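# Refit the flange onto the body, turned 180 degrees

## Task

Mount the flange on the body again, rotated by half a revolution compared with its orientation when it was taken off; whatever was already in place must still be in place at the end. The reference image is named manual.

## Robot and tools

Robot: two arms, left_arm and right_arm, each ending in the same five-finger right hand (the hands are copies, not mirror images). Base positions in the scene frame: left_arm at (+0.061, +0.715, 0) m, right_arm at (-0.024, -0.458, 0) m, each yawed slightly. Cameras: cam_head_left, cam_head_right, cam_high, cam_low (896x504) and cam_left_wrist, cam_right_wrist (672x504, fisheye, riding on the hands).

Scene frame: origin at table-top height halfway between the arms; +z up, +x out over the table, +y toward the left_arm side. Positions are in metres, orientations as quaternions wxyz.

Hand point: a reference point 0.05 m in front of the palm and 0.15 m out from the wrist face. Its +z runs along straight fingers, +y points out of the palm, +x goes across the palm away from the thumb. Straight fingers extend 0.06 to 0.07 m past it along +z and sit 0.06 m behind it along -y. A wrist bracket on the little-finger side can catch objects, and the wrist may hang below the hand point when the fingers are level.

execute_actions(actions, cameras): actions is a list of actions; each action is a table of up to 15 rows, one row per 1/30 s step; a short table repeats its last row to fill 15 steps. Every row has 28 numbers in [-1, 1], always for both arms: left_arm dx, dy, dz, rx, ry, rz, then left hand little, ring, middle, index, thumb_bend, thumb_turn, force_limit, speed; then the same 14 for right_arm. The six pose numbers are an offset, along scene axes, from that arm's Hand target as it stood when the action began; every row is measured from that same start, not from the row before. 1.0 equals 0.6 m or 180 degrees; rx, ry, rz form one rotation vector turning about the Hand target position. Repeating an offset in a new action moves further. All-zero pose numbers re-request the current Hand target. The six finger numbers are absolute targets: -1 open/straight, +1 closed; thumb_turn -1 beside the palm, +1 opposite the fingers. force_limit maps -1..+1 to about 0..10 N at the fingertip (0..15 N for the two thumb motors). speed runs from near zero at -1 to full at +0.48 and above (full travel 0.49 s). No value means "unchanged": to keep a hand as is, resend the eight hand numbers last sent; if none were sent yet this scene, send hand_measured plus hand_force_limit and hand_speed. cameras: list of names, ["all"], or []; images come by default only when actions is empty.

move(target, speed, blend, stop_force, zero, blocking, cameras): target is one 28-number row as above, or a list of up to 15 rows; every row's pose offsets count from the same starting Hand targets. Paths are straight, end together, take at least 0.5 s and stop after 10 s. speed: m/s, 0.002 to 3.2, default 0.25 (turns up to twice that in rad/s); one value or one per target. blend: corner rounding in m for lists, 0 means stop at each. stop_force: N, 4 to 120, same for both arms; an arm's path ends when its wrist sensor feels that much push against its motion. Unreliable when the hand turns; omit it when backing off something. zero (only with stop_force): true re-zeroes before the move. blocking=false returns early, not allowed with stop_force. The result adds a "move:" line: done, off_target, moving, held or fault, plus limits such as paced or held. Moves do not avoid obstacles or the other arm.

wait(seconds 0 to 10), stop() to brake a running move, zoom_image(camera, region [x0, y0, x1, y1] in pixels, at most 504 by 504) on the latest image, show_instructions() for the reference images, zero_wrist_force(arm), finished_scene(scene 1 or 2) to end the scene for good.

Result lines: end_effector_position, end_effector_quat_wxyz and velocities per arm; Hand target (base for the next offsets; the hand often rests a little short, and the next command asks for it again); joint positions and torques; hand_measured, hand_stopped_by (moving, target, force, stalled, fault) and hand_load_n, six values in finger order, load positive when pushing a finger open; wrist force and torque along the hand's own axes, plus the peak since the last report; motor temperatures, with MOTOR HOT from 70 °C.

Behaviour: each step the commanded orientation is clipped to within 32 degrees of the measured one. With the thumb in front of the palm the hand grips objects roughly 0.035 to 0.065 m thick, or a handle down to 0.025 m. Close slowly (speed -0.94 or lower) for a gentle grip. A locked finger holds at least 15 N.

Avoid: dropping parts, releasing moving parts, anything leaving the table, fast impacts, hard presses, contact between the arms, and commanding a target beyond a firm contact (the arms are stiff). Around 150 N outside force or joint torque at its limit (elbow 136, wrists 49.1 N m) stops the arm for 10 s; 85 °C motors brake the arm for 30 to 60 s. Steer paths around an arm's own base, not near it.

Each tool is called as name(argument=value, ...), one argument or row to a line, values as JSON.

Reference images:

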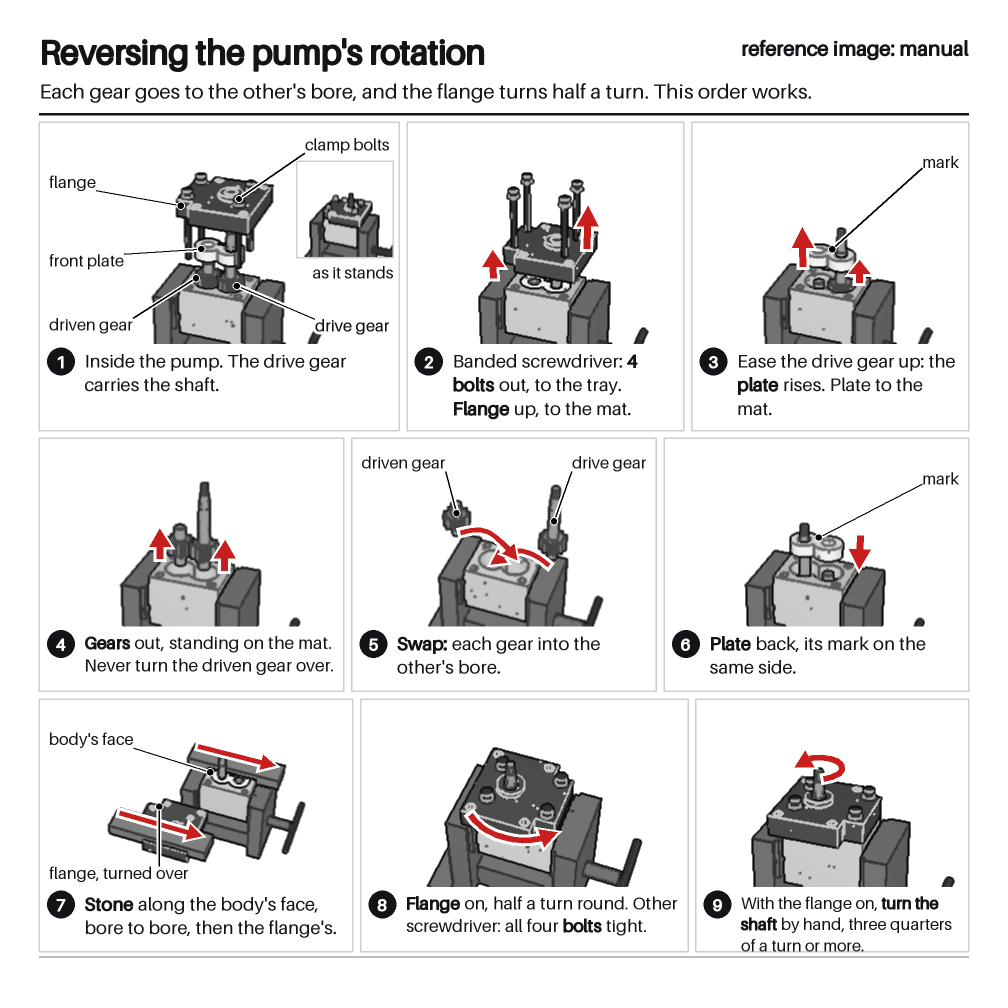

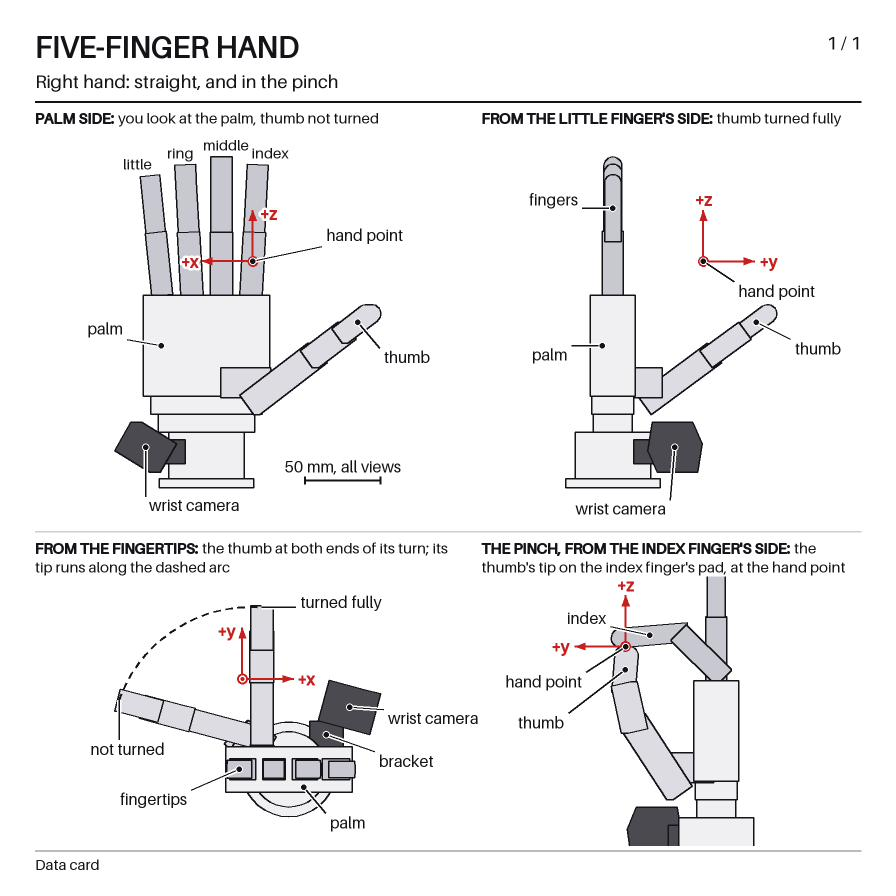

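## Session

execute_actions(
  actions=[],
)

Scene clock: 0.00 s.
left_arm: end_effector_position=(+1.0548, +0.1396, +0.1510) hand_measured=(-1.000, -1.000, -1.000, -1.000, -1.000, -1.000) hand_load_n=(+0.0, +0.0, -0.5, +0.0, +0.0, +0.0) hand_stopped_by=(target, target, target, target, target, target) hand_force_limit=0.00 hand_speed=-0.80 end_effector_quat_wxyz=(+0.414, +0.777, +0.163, +0.444) | right_arm: end_effector_position=(+1.1439, -0.0501, +0.3381) hand_measured=(-1.000, -1.000, -1.000, -1.000, -1.000, -1.000) hand_load_n=(+0.0, +0.0, +0.0, +0.0, +0.0, +0.0) hand_stopped_by=(target, target, target, target, target, target) hand_force_limit=0.00 hand_speed=-0.80 end_effector_quat_wxyz=(+0.394, -0.189, +0.879, -0.189)
Joint positions: left_arm=[-0.596 -0.806 1.393 -0.32 1.468 0.586] | right_arm=[0.264 -0.486 0.246 0.96 1.921 -1.937]
Joint velocities: within noise
Joint torques (N m): no reading
Motor temperatures (°C): left_arm=[32 28 28 35 36 39] | right_arm=[30 33 30 35 41 38]
Wrist force (N): no reading
Wrist torque (N m): no reading
Wrist force, peak (N): no reading
Hand target: left_arm +1.0548, +0.1396, +0.1510; +0.414, +0.777, +0.163, +0.444 | right_arm +1.1439, -0.0501, +0.3381; +0.394, -0.189, +0.879, -0.189
camera_calibration:
cam_left_wrist: T_world_to_cam=[[0.0600091, -0.461426, 0.885147, -0.130927], [-0.906257, -0.396909, -0.145468, 1.03613], [0.418445, -0.793442, -0.441989, -0.148702], [0, 0, 0, 1]] pos_world=[1.00908, 0.23285, 0.200889]
cam_right_wrist: T_world_to_cam=[[-0.307843, 0.744407, -0.592529, 0.599112], [0.129388, 0.649742, 0.749062, -0.366626], [0.942598, 0.153928, -0.296336, -0.849314], [0, 0, 0, 1]] pos_world=[1.03243, -0.077038, 0.377935]

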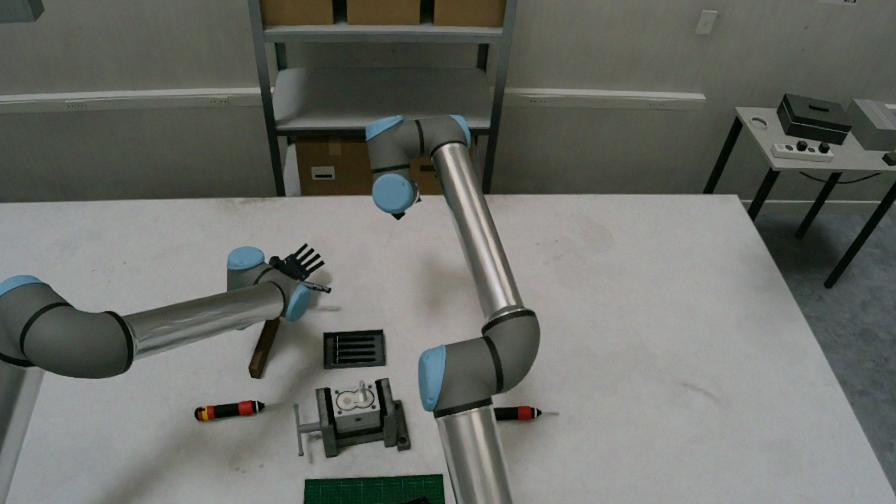

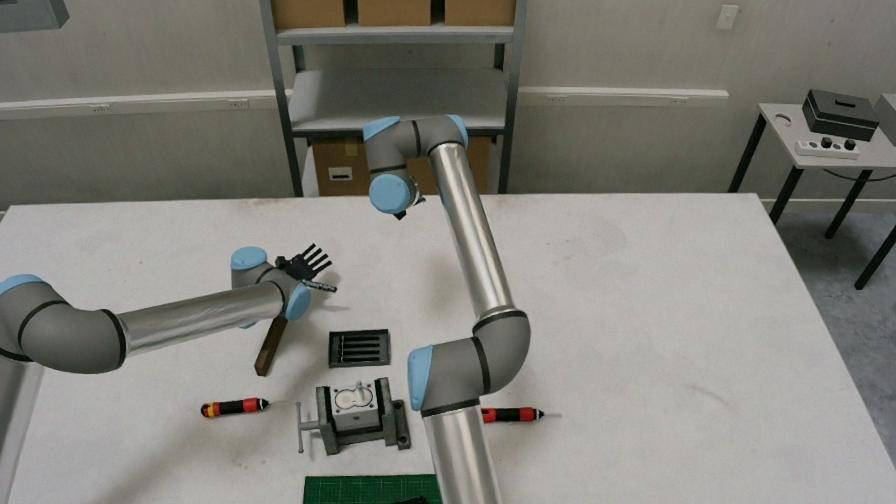

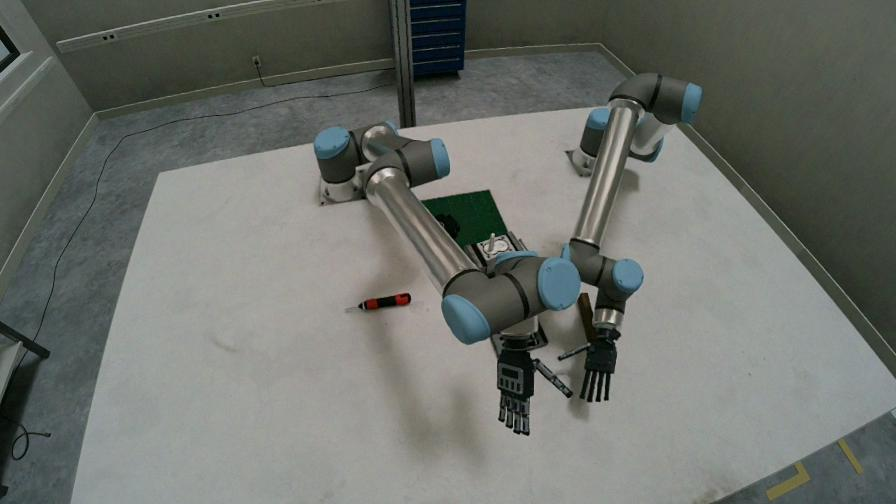

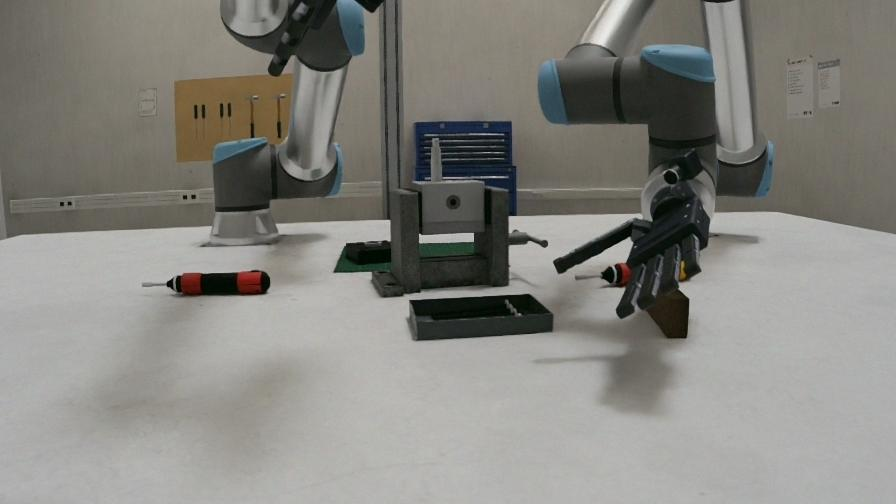

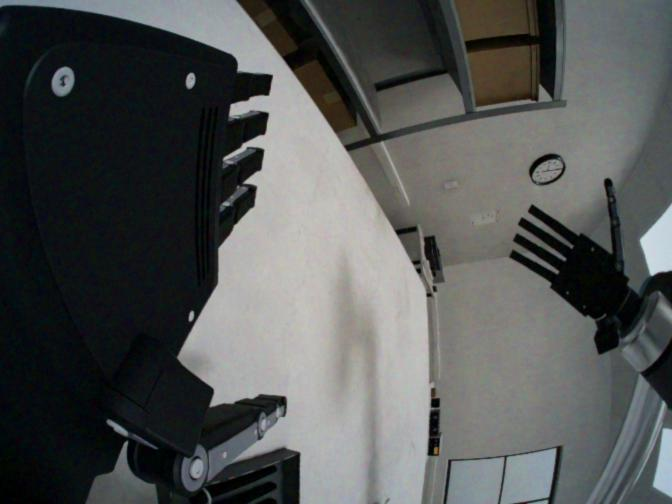

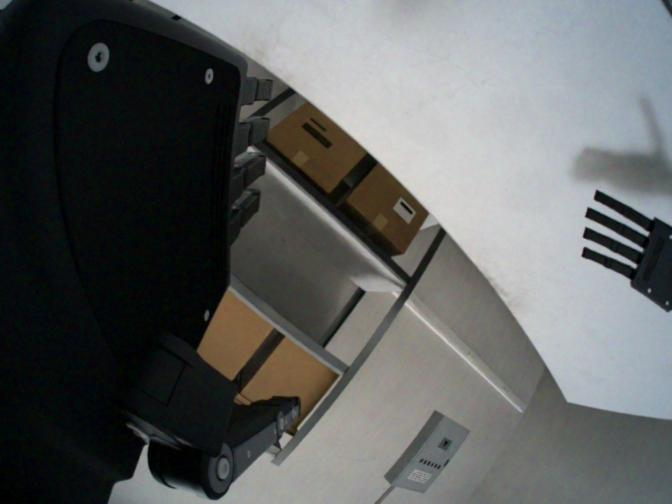

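move(
  target=[
    [-0.1,0.1,0.4,0.05,0.07,-0.05,-1,-1,-1,-1,-1,-1,0.0,-0.8,-0.2,-0.2,0.15,0.06,0.07,-0.03,-1,-1,-1,-1,-1,-1,0.0,-0.8],
    [-0.675,0.267,0.448,0.1983,0.2667,-0.19,-1,-1,-1,-1,-1,-1,0.0,-0.8,-0.85,-0.45,0.15,0.2435,0.272,-0.109,-1,-1,-1,-1,-1,-1,0.0,-0.8],
  ],
  speed=0.3,
  blend=[0.05,0],
  cameras=["all"],
)

Scene clock: 15.33 s.
left_arm: end_effector_position=(+0.6498, +0.2997, +0.4199) hand_measured=(-1.000, -1.000, -1.000, -1.000, -1.000, -1.000) hand_load_n=(-0.5, +0.0, +0.0, +0.5, +0.0, +0.0) hand_stopped_by=(target, target, target, target, target, target) hand_force_limit=0.00 hand_speed=-0.80 end_effector_quat_wxyz=(+0.174, +0.983, -0.051, -0.008) | right_arm: end_effector_position=(+0.6339, -0.3201, +0.4282) hand_measured=(-1.000, -1.000, -1.000, -1.000, -1.000, -1.000) hand_load_n=(+0.0, +0.0, +0.0, +0.0, -0.5, +0.0) hand_stopped_by=(target, target, target, target, target, target) hand_force_limit=0.00 hand_speed=-0.80 end_effector_quat_wxyz=(+0.010, +0.051, +0.983, +0.173)
Joint positions: left_arm=[-0.606 -1.205 1.345 1.239 1.866 0.987] | right_arm=[-0.252 -1.326 1.546 1.419 1.228 -1.777]
Joint torques (N m): left_arm=[5.17 -60.48 -41.01 6.12 -3.54 -0.43] | right_arm=[-5.77 -64.24 -30.76 3.91 0.38 4.3]
Wrist force (N): left_arm=[0.9 0.2 1.9] | right_arm=[1.5 2.3 0.2]
Wrist torque (N m): left_arm=[-0.31 0.02 0.09] | right_arm=[-0.02 -0.09 0.03]
Wrist force, peak (N): left_arm=[-2.1 -2.1 1.6] | right_arm=[3.3 1.0 -0.3]
Hand target: left_arm +0.6498, +0.2998, +0.4198; +0.174, +0.983, -0.051, -0.008 | right_arm +0.6339, -0.3201, +0.4281; +0.010, +0.051, +0.983, +0.174
Off the commanded pose: left_arm 0.000 m, 0 deg | right_arm 0.000 m, 0 deg.
move: done
camera_calibration:
cam_left_wrist: T_world_to_cam=[[0.141209, -0.946981, 0.288593, 0.0724654], [-0.827999, 0.0468193, 0.558772, 0.292225], [-0.542658, -0.317859, -0.777488, 0.889566], [0, 0, 0, 1]] pos_world=[0.71446, 0.337698, 0.507427]
cam_right_wrist: T_world_to_cam=[[-0.103589, 0.934932, 0.339368, 0.228924], [0.852804, -0.0921026, 0.514046, -0.788089], [0.511855, 0.342664, -0.787773, 0.243461], [0, 0, 0, 1]] pos_world=[0.571182, -0.370039, 0.519216]

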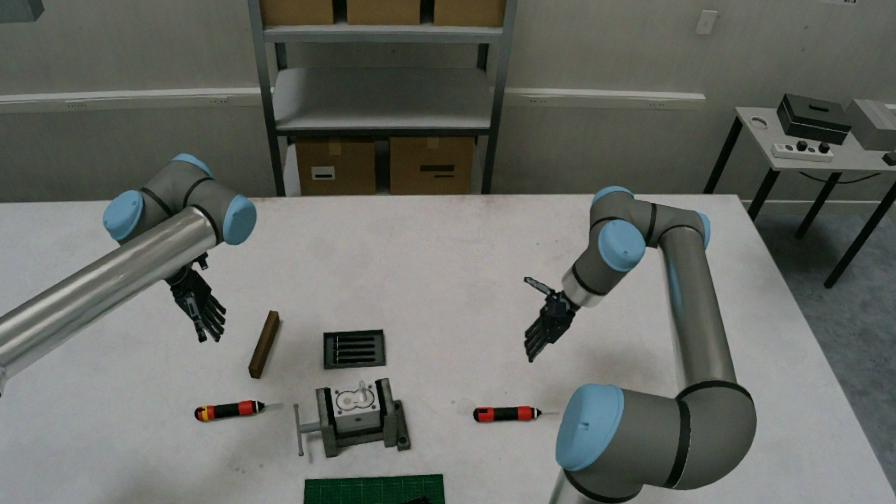

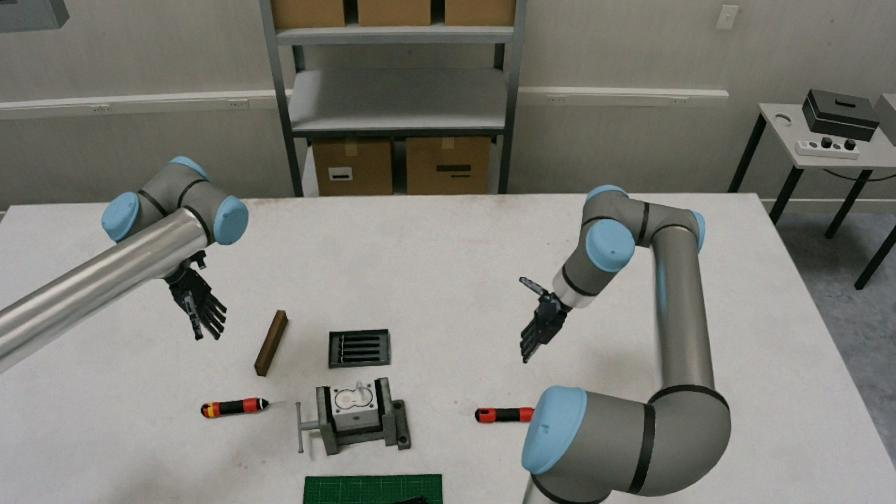

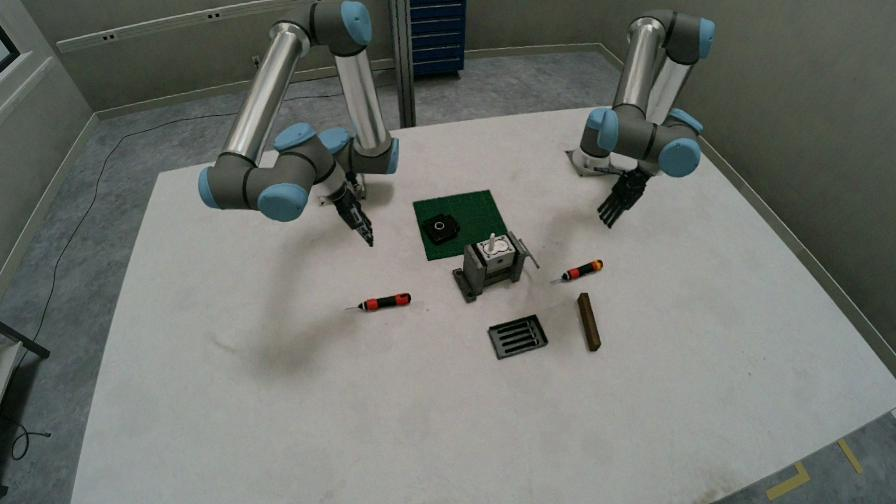

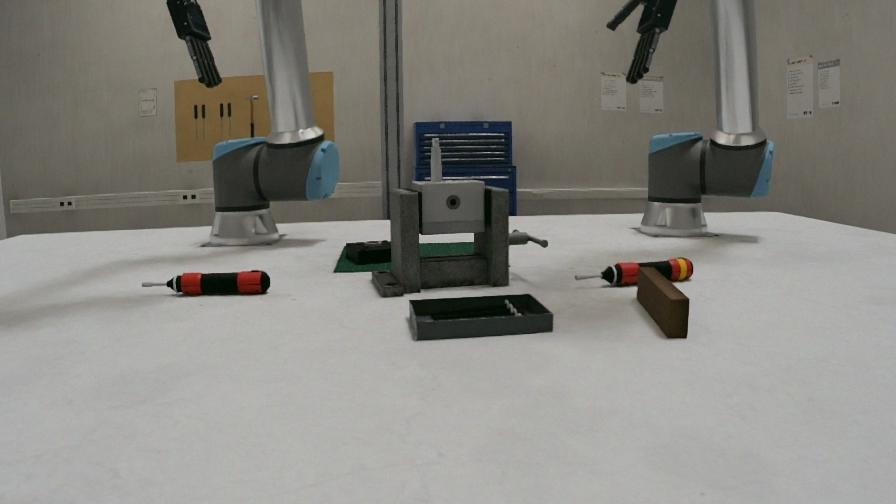

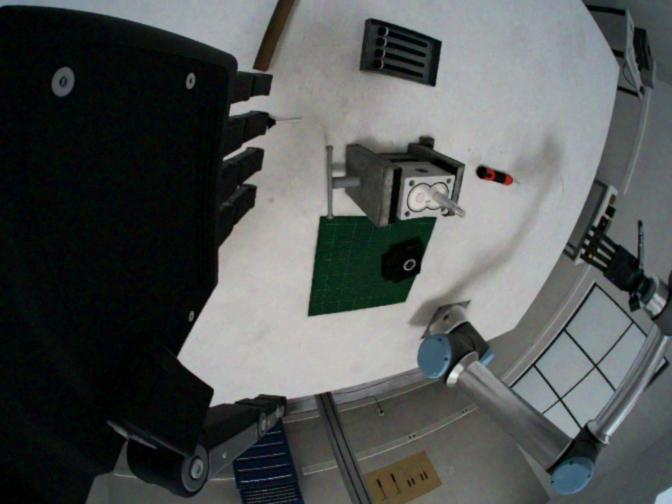

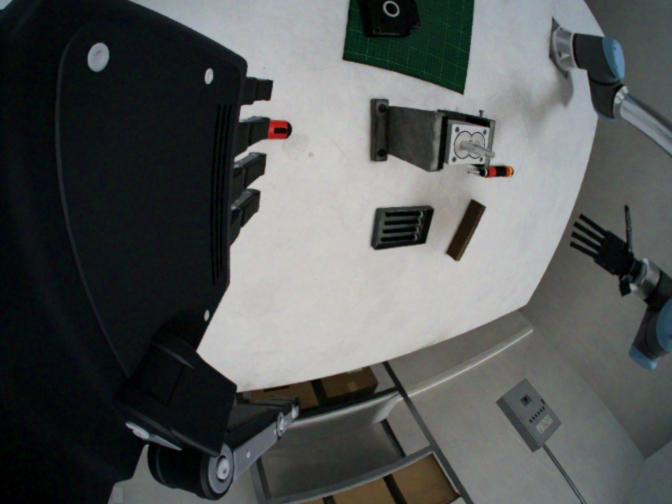

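zoom_image(
  camera="cam_head_left",
  region=[300, 360, 430, 470],
)

zoom_image(
  camera="cam_left_wrist",
  region=[320, 120, 480, 320],
)

zoom_image(
  camera="cam_high",
  region=[400, 180, 560, 310],
)

Scaled by 3.877.

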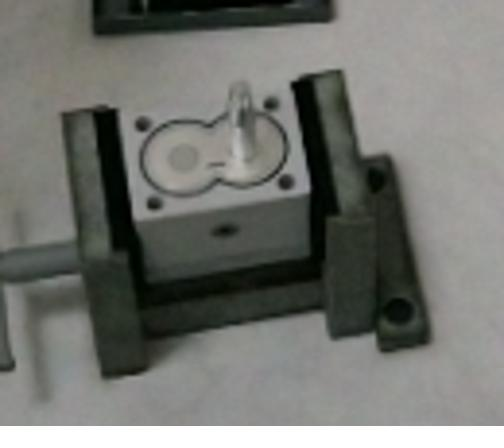

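Scaled by 2.520 from the camera's 672x504 image, which has a finer 960x720 frame.

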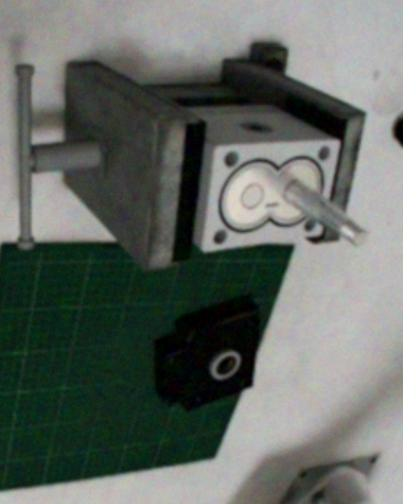

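Scaled by 3.150.

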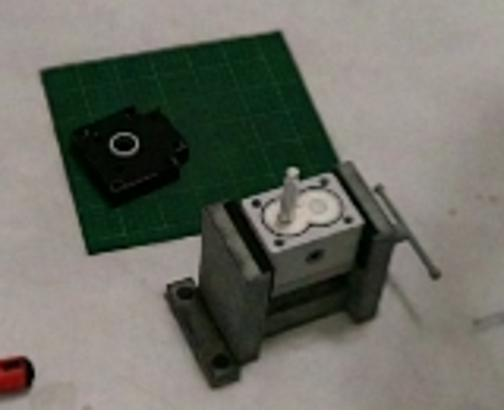

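zoom_image(
  camera="cam_left_wrist",
  region=[375, 230, 430, 290],
)

zoom_image(
  camera="cam_high",
  region=[415, 205, 470, 250],
)

Scaled by 8.400 from the camera's 672x504 image, which has a finer 960x720 frame.

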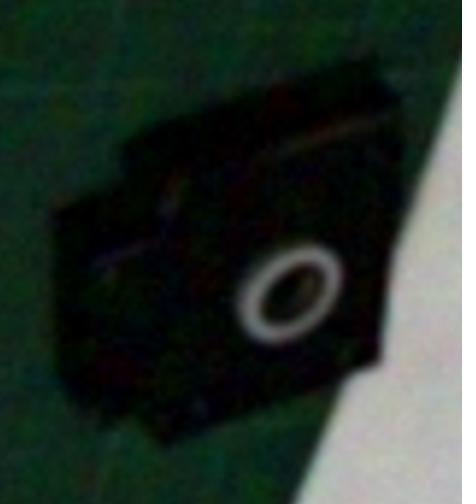

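Scaled by 9.164.

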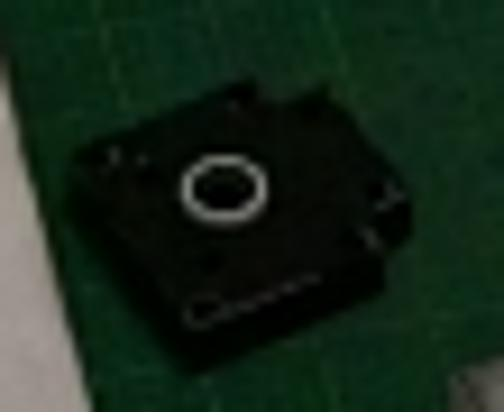

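move(
  target=[-0.615,-0.5,-0.283,0,0,0.1167,-1,-1,-1,-1,-1,-1,0.0,-0.8,-0.432,0.342,-0.297,0,0,0.1167,-1,-1,-1,-1,-1,-1,0.0,-0.8],
  speed=0.25,
  cameras=["all"],
)

Scene clock: 64.00 s.
left_arm: end_effector_position=(+0.2809, -0.0002, +0.2501) hand_measured=(-1.000, -1.000, -1.000, -1.000, -1.000, -1.000) hand_load_n=(+0.0, +0.0, +0.0, +0.0, +0.0, +0.0) hand_stopped_by=(target, target, target, target, target, target) hand_force_limit=0.00 hand_speed=-0.80 end_effector_quat_wxyz=(+0.173, +0.976, +0.129, +0.024) | right_arm: end_effector_position=(+0.3747, -0.1149, +0.2499) hand_measured=(-1.000, -1.000, -1.000, -1.000, -1.000, -1.000) hand_load_n=(+0.0, +0.0, +0.0, +0.0, +0.0, +0.0) hand_stopped_by=(target, target, target, target, target, target) hand_force_limit=0.00 hand_speed=-0.80 end_effector_quat_wxyz=(-0.022, -0.129, +0.976, +0.172)
Joint positions: left_arm=[-1.454 -1.283 1.73 0.78 1.501 -0.187] | right_arm=[0.09 -1.471 2.064 1.056 1.23 -1.803]
Joint torques (N m): left_arm=[-11.12 -53.49 -27.45 5.94 2.47 -1.69] | right_arm=[4.55 -30.7 -31.95 5.6 -0.66 -3.58]
Wrist force (N): left_arm=[1.1 0.4 1.4] | right_arm=[1.5 1.5 0.2]
Wrist torque (N m): left_arm=[-0.26 0.01 0.00] | right_arm=[-0.13 -0.05 0.02]
Wrist force, peak (N): left_arm=[-1.3 0.9 2.6] | right_arm=[2.7 2.8 1.3]
Hand target: left_arm +0.2808, -0.0002, +0.2500; +0.173, +0.976, +0.129, +0.024 | right_arm +0.3747, -0.1149, +0.2499; -0.022, -0.129, +0.976, +0.172
Off the commanded pose: left_arm 0.000 m, 0 deg | right_arm 0.000 m, 0 deg.
move: done
camera_calibration:
cam_left_wrist: T_world_to_cam=[[0.471335, -0.833455, 0.288438, -0.203104], [-0.789659, -0.25315, 0.558887, 0.0847784], [-0.392789, -0.49119, -0.777463, 0.41986], [0, 0, 0, 1]] pos_world=[0.327592, 0.0584149, 0.337627]
cam_right_wrist: T_world_to_cam=[[-0.431457, 0.835783, 0.339576, 0.182162], [0.829377, 0.21939, 0.513811, -0.411915], [0.354935, 0.503324, -0.787836, 0.242724], [0, 0, 0, 1]] pos_world=[0.334077, -0.184047, 0.341015]

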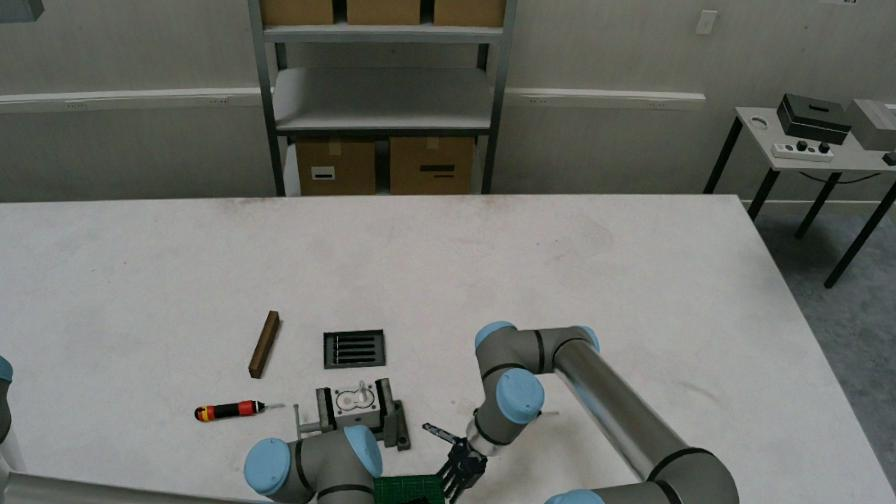

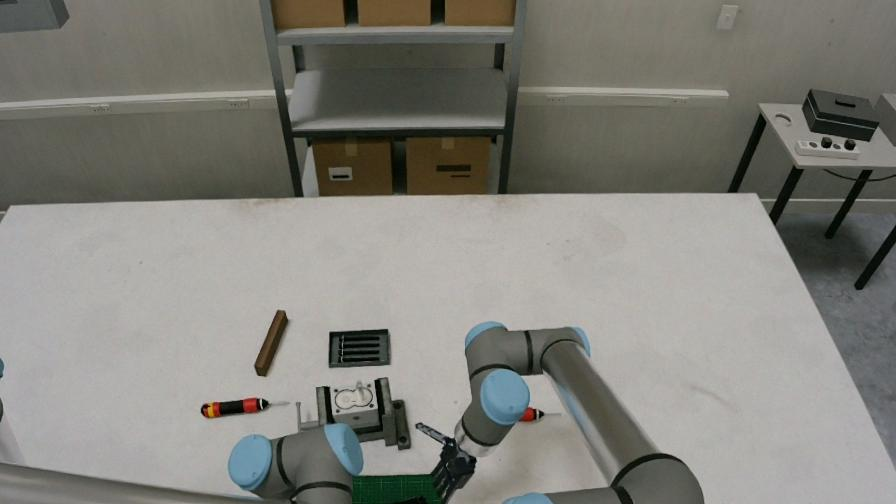

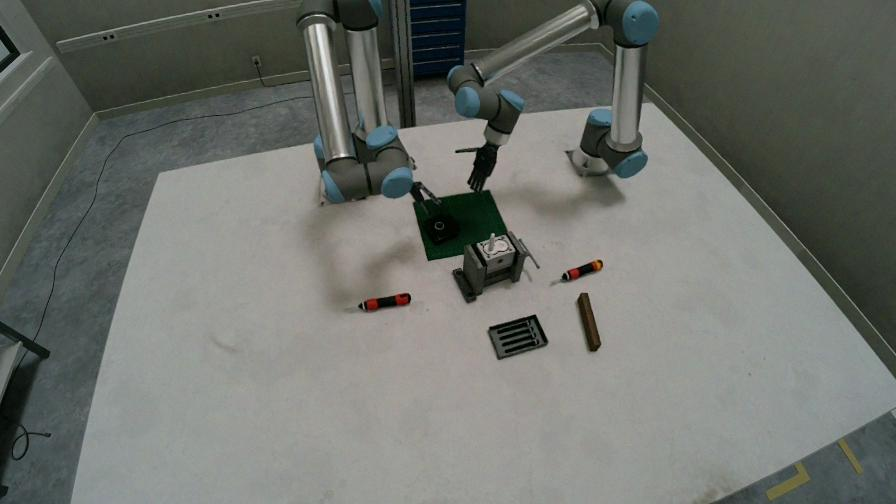

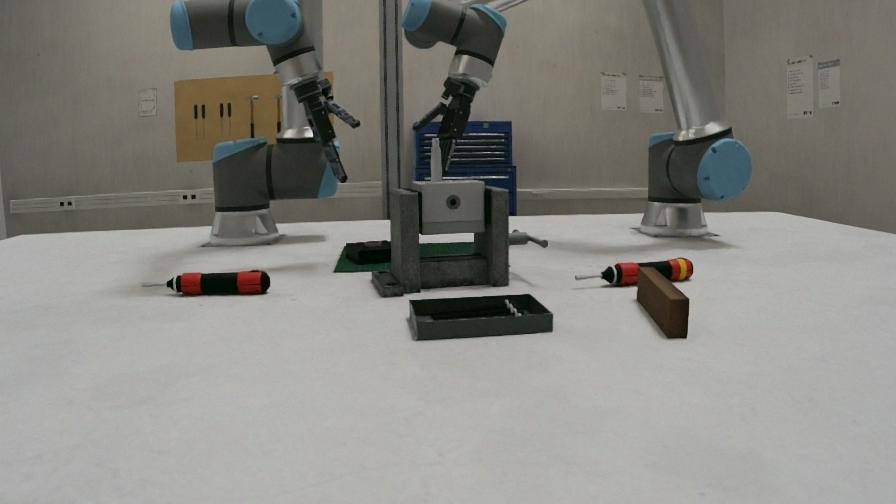

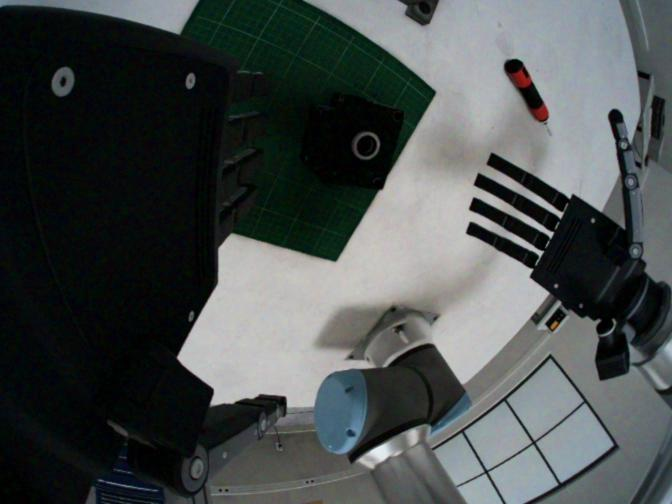

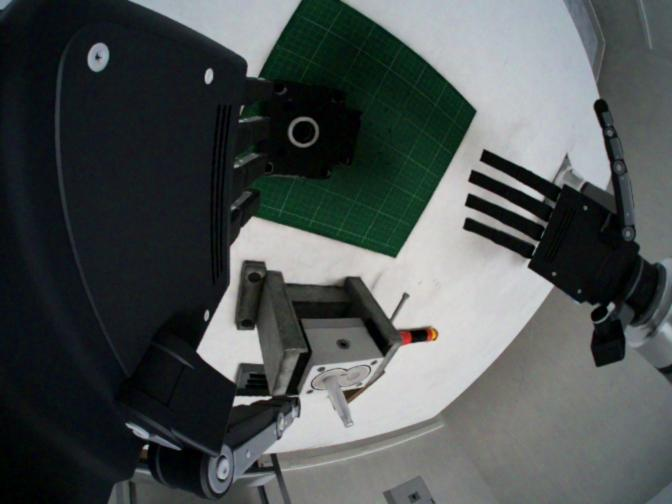

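zoom_image(
  camera="cam_right_wrist",
  region=[240, 60, 380, 200],
)

zoom_image(
  camera="cam_left_wrist",
  region=[280, 70, 420, 210],
)

Scaled by 3.600 from the camera's 672x504 image, which has a finer 960x720 frame.

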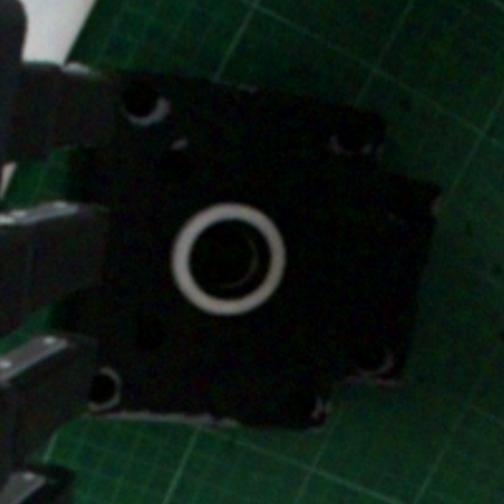

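Scaled by 3.600 from the camera's 672x504 image, which has a finer 960x720 frame.

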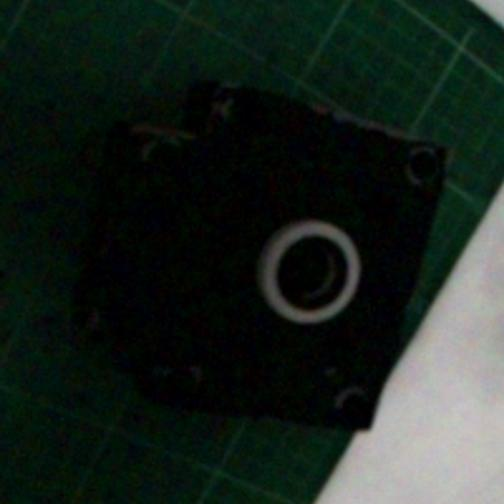

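move(
  target=[-0.001,-0.0815,-0.1667,0,0,0.0167,-1,-1,-1,-1,-1,-1,0.0,-0.8,0.0092,-0.0093,-0.1665,0,0,0.0167,-1,-1,-1,-1,-1,-1,0.0,-0.8],
  speed=0.1,
  cameras=["cam_high","cam_low","cam_left_wrist","cam_right_wrist"],
)

zoom_image(
  camera="cam_right_wrist",
  region=[250, 70, 410, 230],
)

zoom_image(
  camera="cam_left_wrist",
  region=[250, 70, 410, 230],
)

Scene clock: 112.93 s.
left_arm: end_effector_position=(+0.2802, -0.0493, +0.1501) hand_measured=(-1.000, -1.000, -1.000, -1.000, -1.000, -1.000) hand_load_n=(+0.5, +0.0, +0.0, +0.0, +0.0, +0.0) hand_stopped_by=(target, target, target, target, target, target) hand_force_limit=0.00 hand_speed=-0.80 end_effector_quat_wxyz=(+0.172, +0.972, +0.155, +0.028) | right_arm: end_effector_position=(+0.3801, -0.1205, +0.1499) hand_measured=(-1.000, -1.000, -1.000, -1.000, -1.000, -1.000) hand_load_n=(+0.0, +0.0, +0.0, +0.0, +0.0, +0.0) hand_stopped_by=(target, target, target, target, target, target) hand_force_limit=0.00 hand_speed=-0.80 end_effector_quat_wxyz=(-0.027, -0.154, +0.973, +0.172) end_effector_velocity=(+0.001, +0.000, +0.003) end_effector_angular_velocity=(+0.000, +0.000, -0.002)
Joint positions: left_arm=[-1.473 -1.134 1.72 0.647 1.477 -0.255] | right_arm=[0.077 -1.332 2.126 0.877 1.236 -1.872]
Joint velocities: left_arm=[within noise] | right_arm=[0 -0.003 -0.002 0.005 0 0.003]
Joint torques (N m): left_arm=[5.31 -73.89 -26.59 6.09 0.86 2.04] | right_arm=[6.19 -66.7 -33.38 6.62 0.3 4.22]
Wrist force (N): left_arm=[1.0 0.3 1.2] | right_arm=[2.0 1.9 -0.4]
Wrist torque (N m): left_arm=[-0.25 0.00 0.15] | right_arm=[-0.05 -0.11 0.10]
Wrist force, peak (N): left_arm=[0.5 0.7 2.7] | right_arm=[2.0 2.3 -1.2]
Hand target: left_arm +0.2802, -0.0491, +0.1500; +0.172, +0.972, +0.155, +0.028 | right_arm +0.3802, -0.1205, +0.1500; -0.027, -0.154, +0.973, +0.172
Off the commanded pose: left_arm 0.000 m, 0 deg | right_arm 0.000 m, 0 deg.
move: done
camera_calibration:
cam_left_wrist: T_world_to_cam=[[0.514431, -0.807509, 0.288599, -0.225607], [-0.775306, -0.29417, 0.558896, 0.121723], [-0.366417, -0.511266, -0.777397, 0.309428], [0, 0, 0, 1]] pos_world=[0.323812, 0.0118279, 0.237627]
cam_right_wrist: T_world_to_cam=[[-0.474917, 0.811879, 0.339568, 0.236831], [0.816695, 0.26287, 0.513721, -0.353688], [0.327817, 0.521298, -0.787899, 0.177229], [0, 0, 0, 1]] pos_world=[0.343231, -0.191694, 0.240915]
Images, in order (width x height): cam_high 896x504, cam_low 896x504, cam_left_wrist 672x504, cam_right_wrist 672x504.

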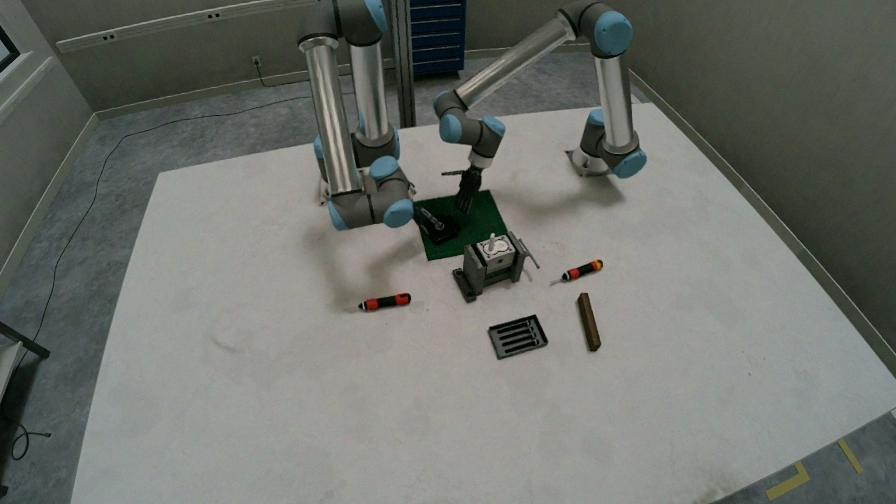

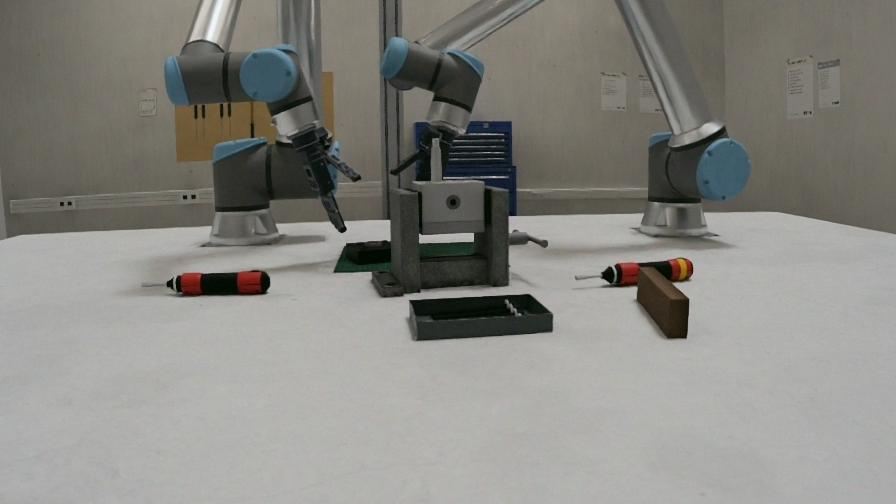

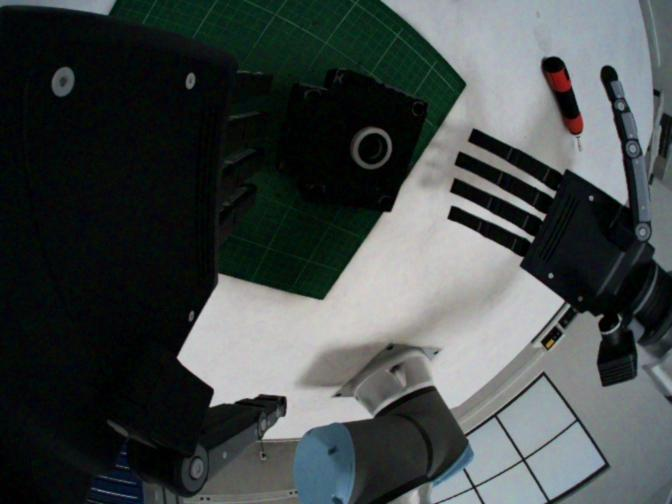

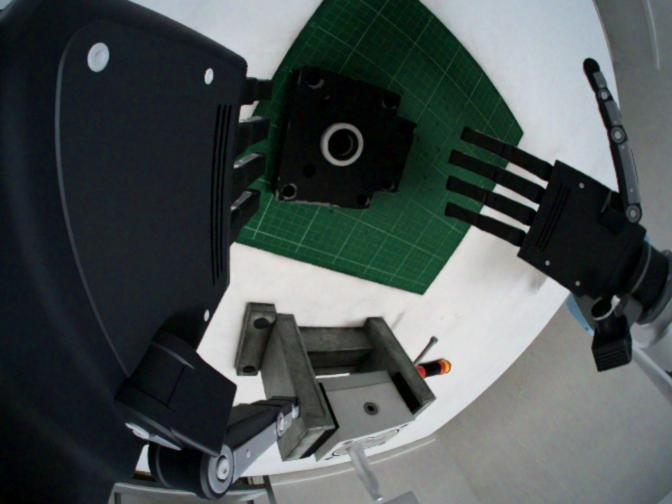

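Scaled by 3.150 from the camera's 672x504 image, which has a finer 960x720 frame.

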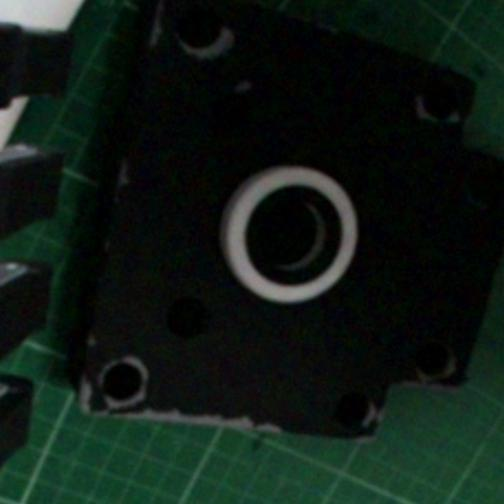

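Scaled by 3.150 from the camera's 672x504 image, which has a finer 960x720 frame.

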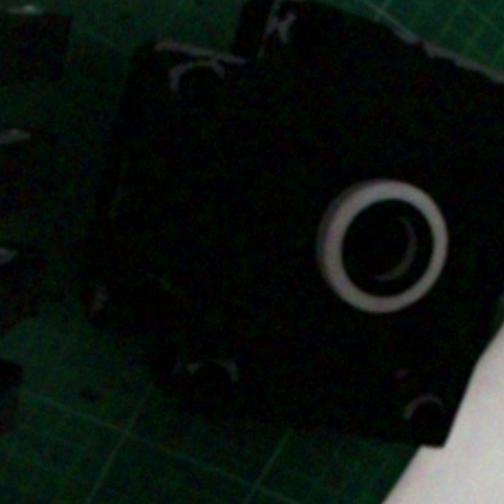

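move(
  target=[0.0067,-0.0118,-0.08,0,0,-0.0028,-1,-1,-1,-1,-1,-1,0.0,-0.8,-0.0028,0.0067,-0.0833,0,0,-0.0028,-1,-1,-1,-1,-1,-1,0.0,-0.8],
  speed=0.08,
)

move(
  target=[0,0,-0.025,0,0,0,-1,-1,-1,-1,-1,-1,0.0,-0.8,0,0,-0.025,0,0,0,-1,-1,-1,-1,-1,-1,0.0,-0.8],
  speed=0.012,
  stop_force=5,
  cameras=["cam_left_wrist","cam_right_wrist"],
)

Scene clock: 133.10 s.
left_arm: end_effector_position=(+0.2843, -0.0561, +0.1019) hand_measured=(-1.000, -1.000, -1.000, -1.000, -1.000, -1.000) hand_load_n=(+0.0, +0.0, +0.0, +0.0, +0.0, +0.0) hand_stopped_by=(target, target, target, target, target, target) hand_force_limit=0.00 hand_speed=-0.80 end_effector_quat_wxyz=(+0.172, +0.973, +0.150, +0.027) | right_arm: end_effector_position=(+0.3784, -0.1164, +0.1000) hand_measured=(-1.000, -1.000, -1.000, -1.000, -1.000, -1.000) hand_load_n=(+0.0, +0.0, -0.5, +0.0, +0.0, +0.0) hand_stopped_by=(target, target, target, target, target, target) hand_force_limit=0.00 hand_speed=-0.80 end_effector_quat_wxyz=(-0.026, -0.150, +0.973, +0.172)
Joint positions: left_arm=[-1.464 -1.077 1.732 0.577 1.483 -0.239] | right_arm=[0.086 -1.262 2.156 0.772 1.234 -1.853]
Joint torques (N m): left_arm=[-5.96 -79.48 -35.7 5.63 0.83 -1.78] | right_arm=[-2.37 -68.5 -28.51 7.21 -2.36 -2.19]
Wrist force (N): left_arm=[1.2 0.6 1.0] | right_arm=[1.6 2.2 -0.4]
Wrist torque (N m): left_arm=[-0.17 -0.04 -0.01] | right_arm=[0.03 -0.04 0.04]
Wrist force, peak (N): left_arm=[1.0 0.2 2.2] | right_arm=[2.3 2.1 -0.2]
Hand target: left_arm +0.2842, -0.0562, +0.1020; +0.172, +0.973, +0.151, +0.027 | right_arm +0.3785, -0.1164, +0.1000; -0.026, -0.150, +0.973, +0.172
Off the commanded pose: left_arm 0.000 m, 0 deg | right_arm 0.000 m, 0 deg.
move: done

Scene clock: 135.23 s.
left_arm: end_effector_position=(+0.2842, -0.0562, +0.0894) hand_measured=(-1.000, -1.000, -1.000, -1.000, -1.000, -1.000) hand_load_n=(+0.0, +0.0, -1.0, +0.0, +0.0, +0.0) hand_stopped_by=(target, target, target, target, target, target) hand_force_limit=0.00 hand_speed=-0.80 end_effector_quat_wxyz=(+0.172, +0.973, +0.151, +0.027) | right_arm: end_effector_position=(+0.3785, -0.1164, +0.0877) hand_measured=(-1.000, -1.000, -1.000, -1.000, -1.000, -1.000) hand_load_n=(+0.5, +0.0, -0.5, -0.5, +0.0, +0.0) hand_stopped_by=(target, target, target, target, target, target) hand_force_limit=0.00 hand_speed=-0.80 end_effector_quat_wxyz=(-0.026, -0.150, +0.973, +0.172)
Joint positions: left_arm=[-1.464 -1.064 1.738 0.557 1.483 -0.239] | right_arm=[0.086 -1.243 2.161 0.747 1.234 -1.853]
Joint torques (N m): left_arm=[-9.57 -76.49 -33.74 5.08 -3.34 -1.82] | right_arm=[-6.2 -70.3 -28.07 6.22 0.15 -3.5]
Wrist force (N): left_arm=[0.8 1.6 -5.1] | right_arm=[1.4 2.7 -4.9]
Wrist torque (N m): left_arm=[0.15 0.15 -0.01] | right_arm=[0.24 0.07 0.07]
Wrist force, peak (N): left_arm=[1.0 2.2 -10.4] | right_arm=[1.9 3.4 -10.9]
Hand target: left_arm +0.2842, -0.0562, +0.0894; +0.172, +0.973, +0.151, +0.027 (not the last commanded pose) | right_arm +0.3785, -0.1164, +0.0877; -0.026, -0.150, +0.973, +0.172 (not the last commanded pose)
Off the commanded pose: left_arm 0.002 m, 0 deg | right_arm 0.003 m, 0 deg.
move: contact (left_arm, right_arm)
camera_calibration:
cam_left_wrist: T_world_to_cam=[[0.507349, -0.812065, 0.288354, -0.214033], [-0.777783, -0.287455, 0.558948, 0.157797], [-0.371013, -0.507859, -0.77745, 0.261637], [0, 0, 0, 1]] pos_world=[0.328391, 0.00442548, 0.176927]
cam_right_wrist: T_world_to_cam=[[-0.46765, 0.816096, 0.339545, 0.251639], [0.818983, 0.255543, 0.513775, -0.323219], [0.332522, 0.518349, -0.787873, 0.124508], [0, 0, 0, 1]] pos_world=[0.340988, -0.187304, 0.178715]
Images, in order (width x height): cam_left_wrist 672x504, cam_right_wrist 672x504.

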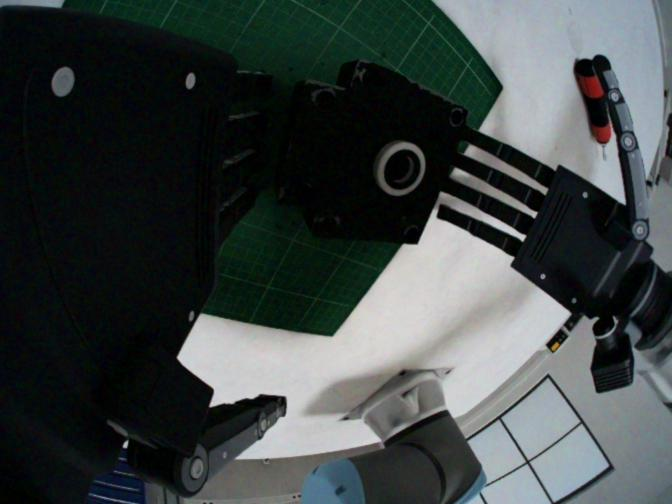

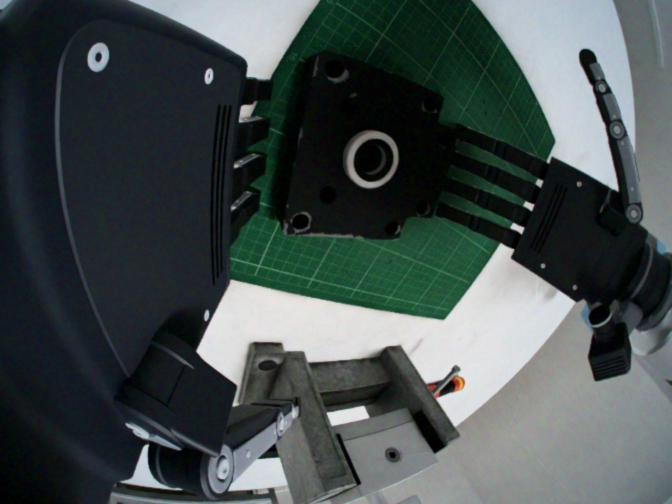

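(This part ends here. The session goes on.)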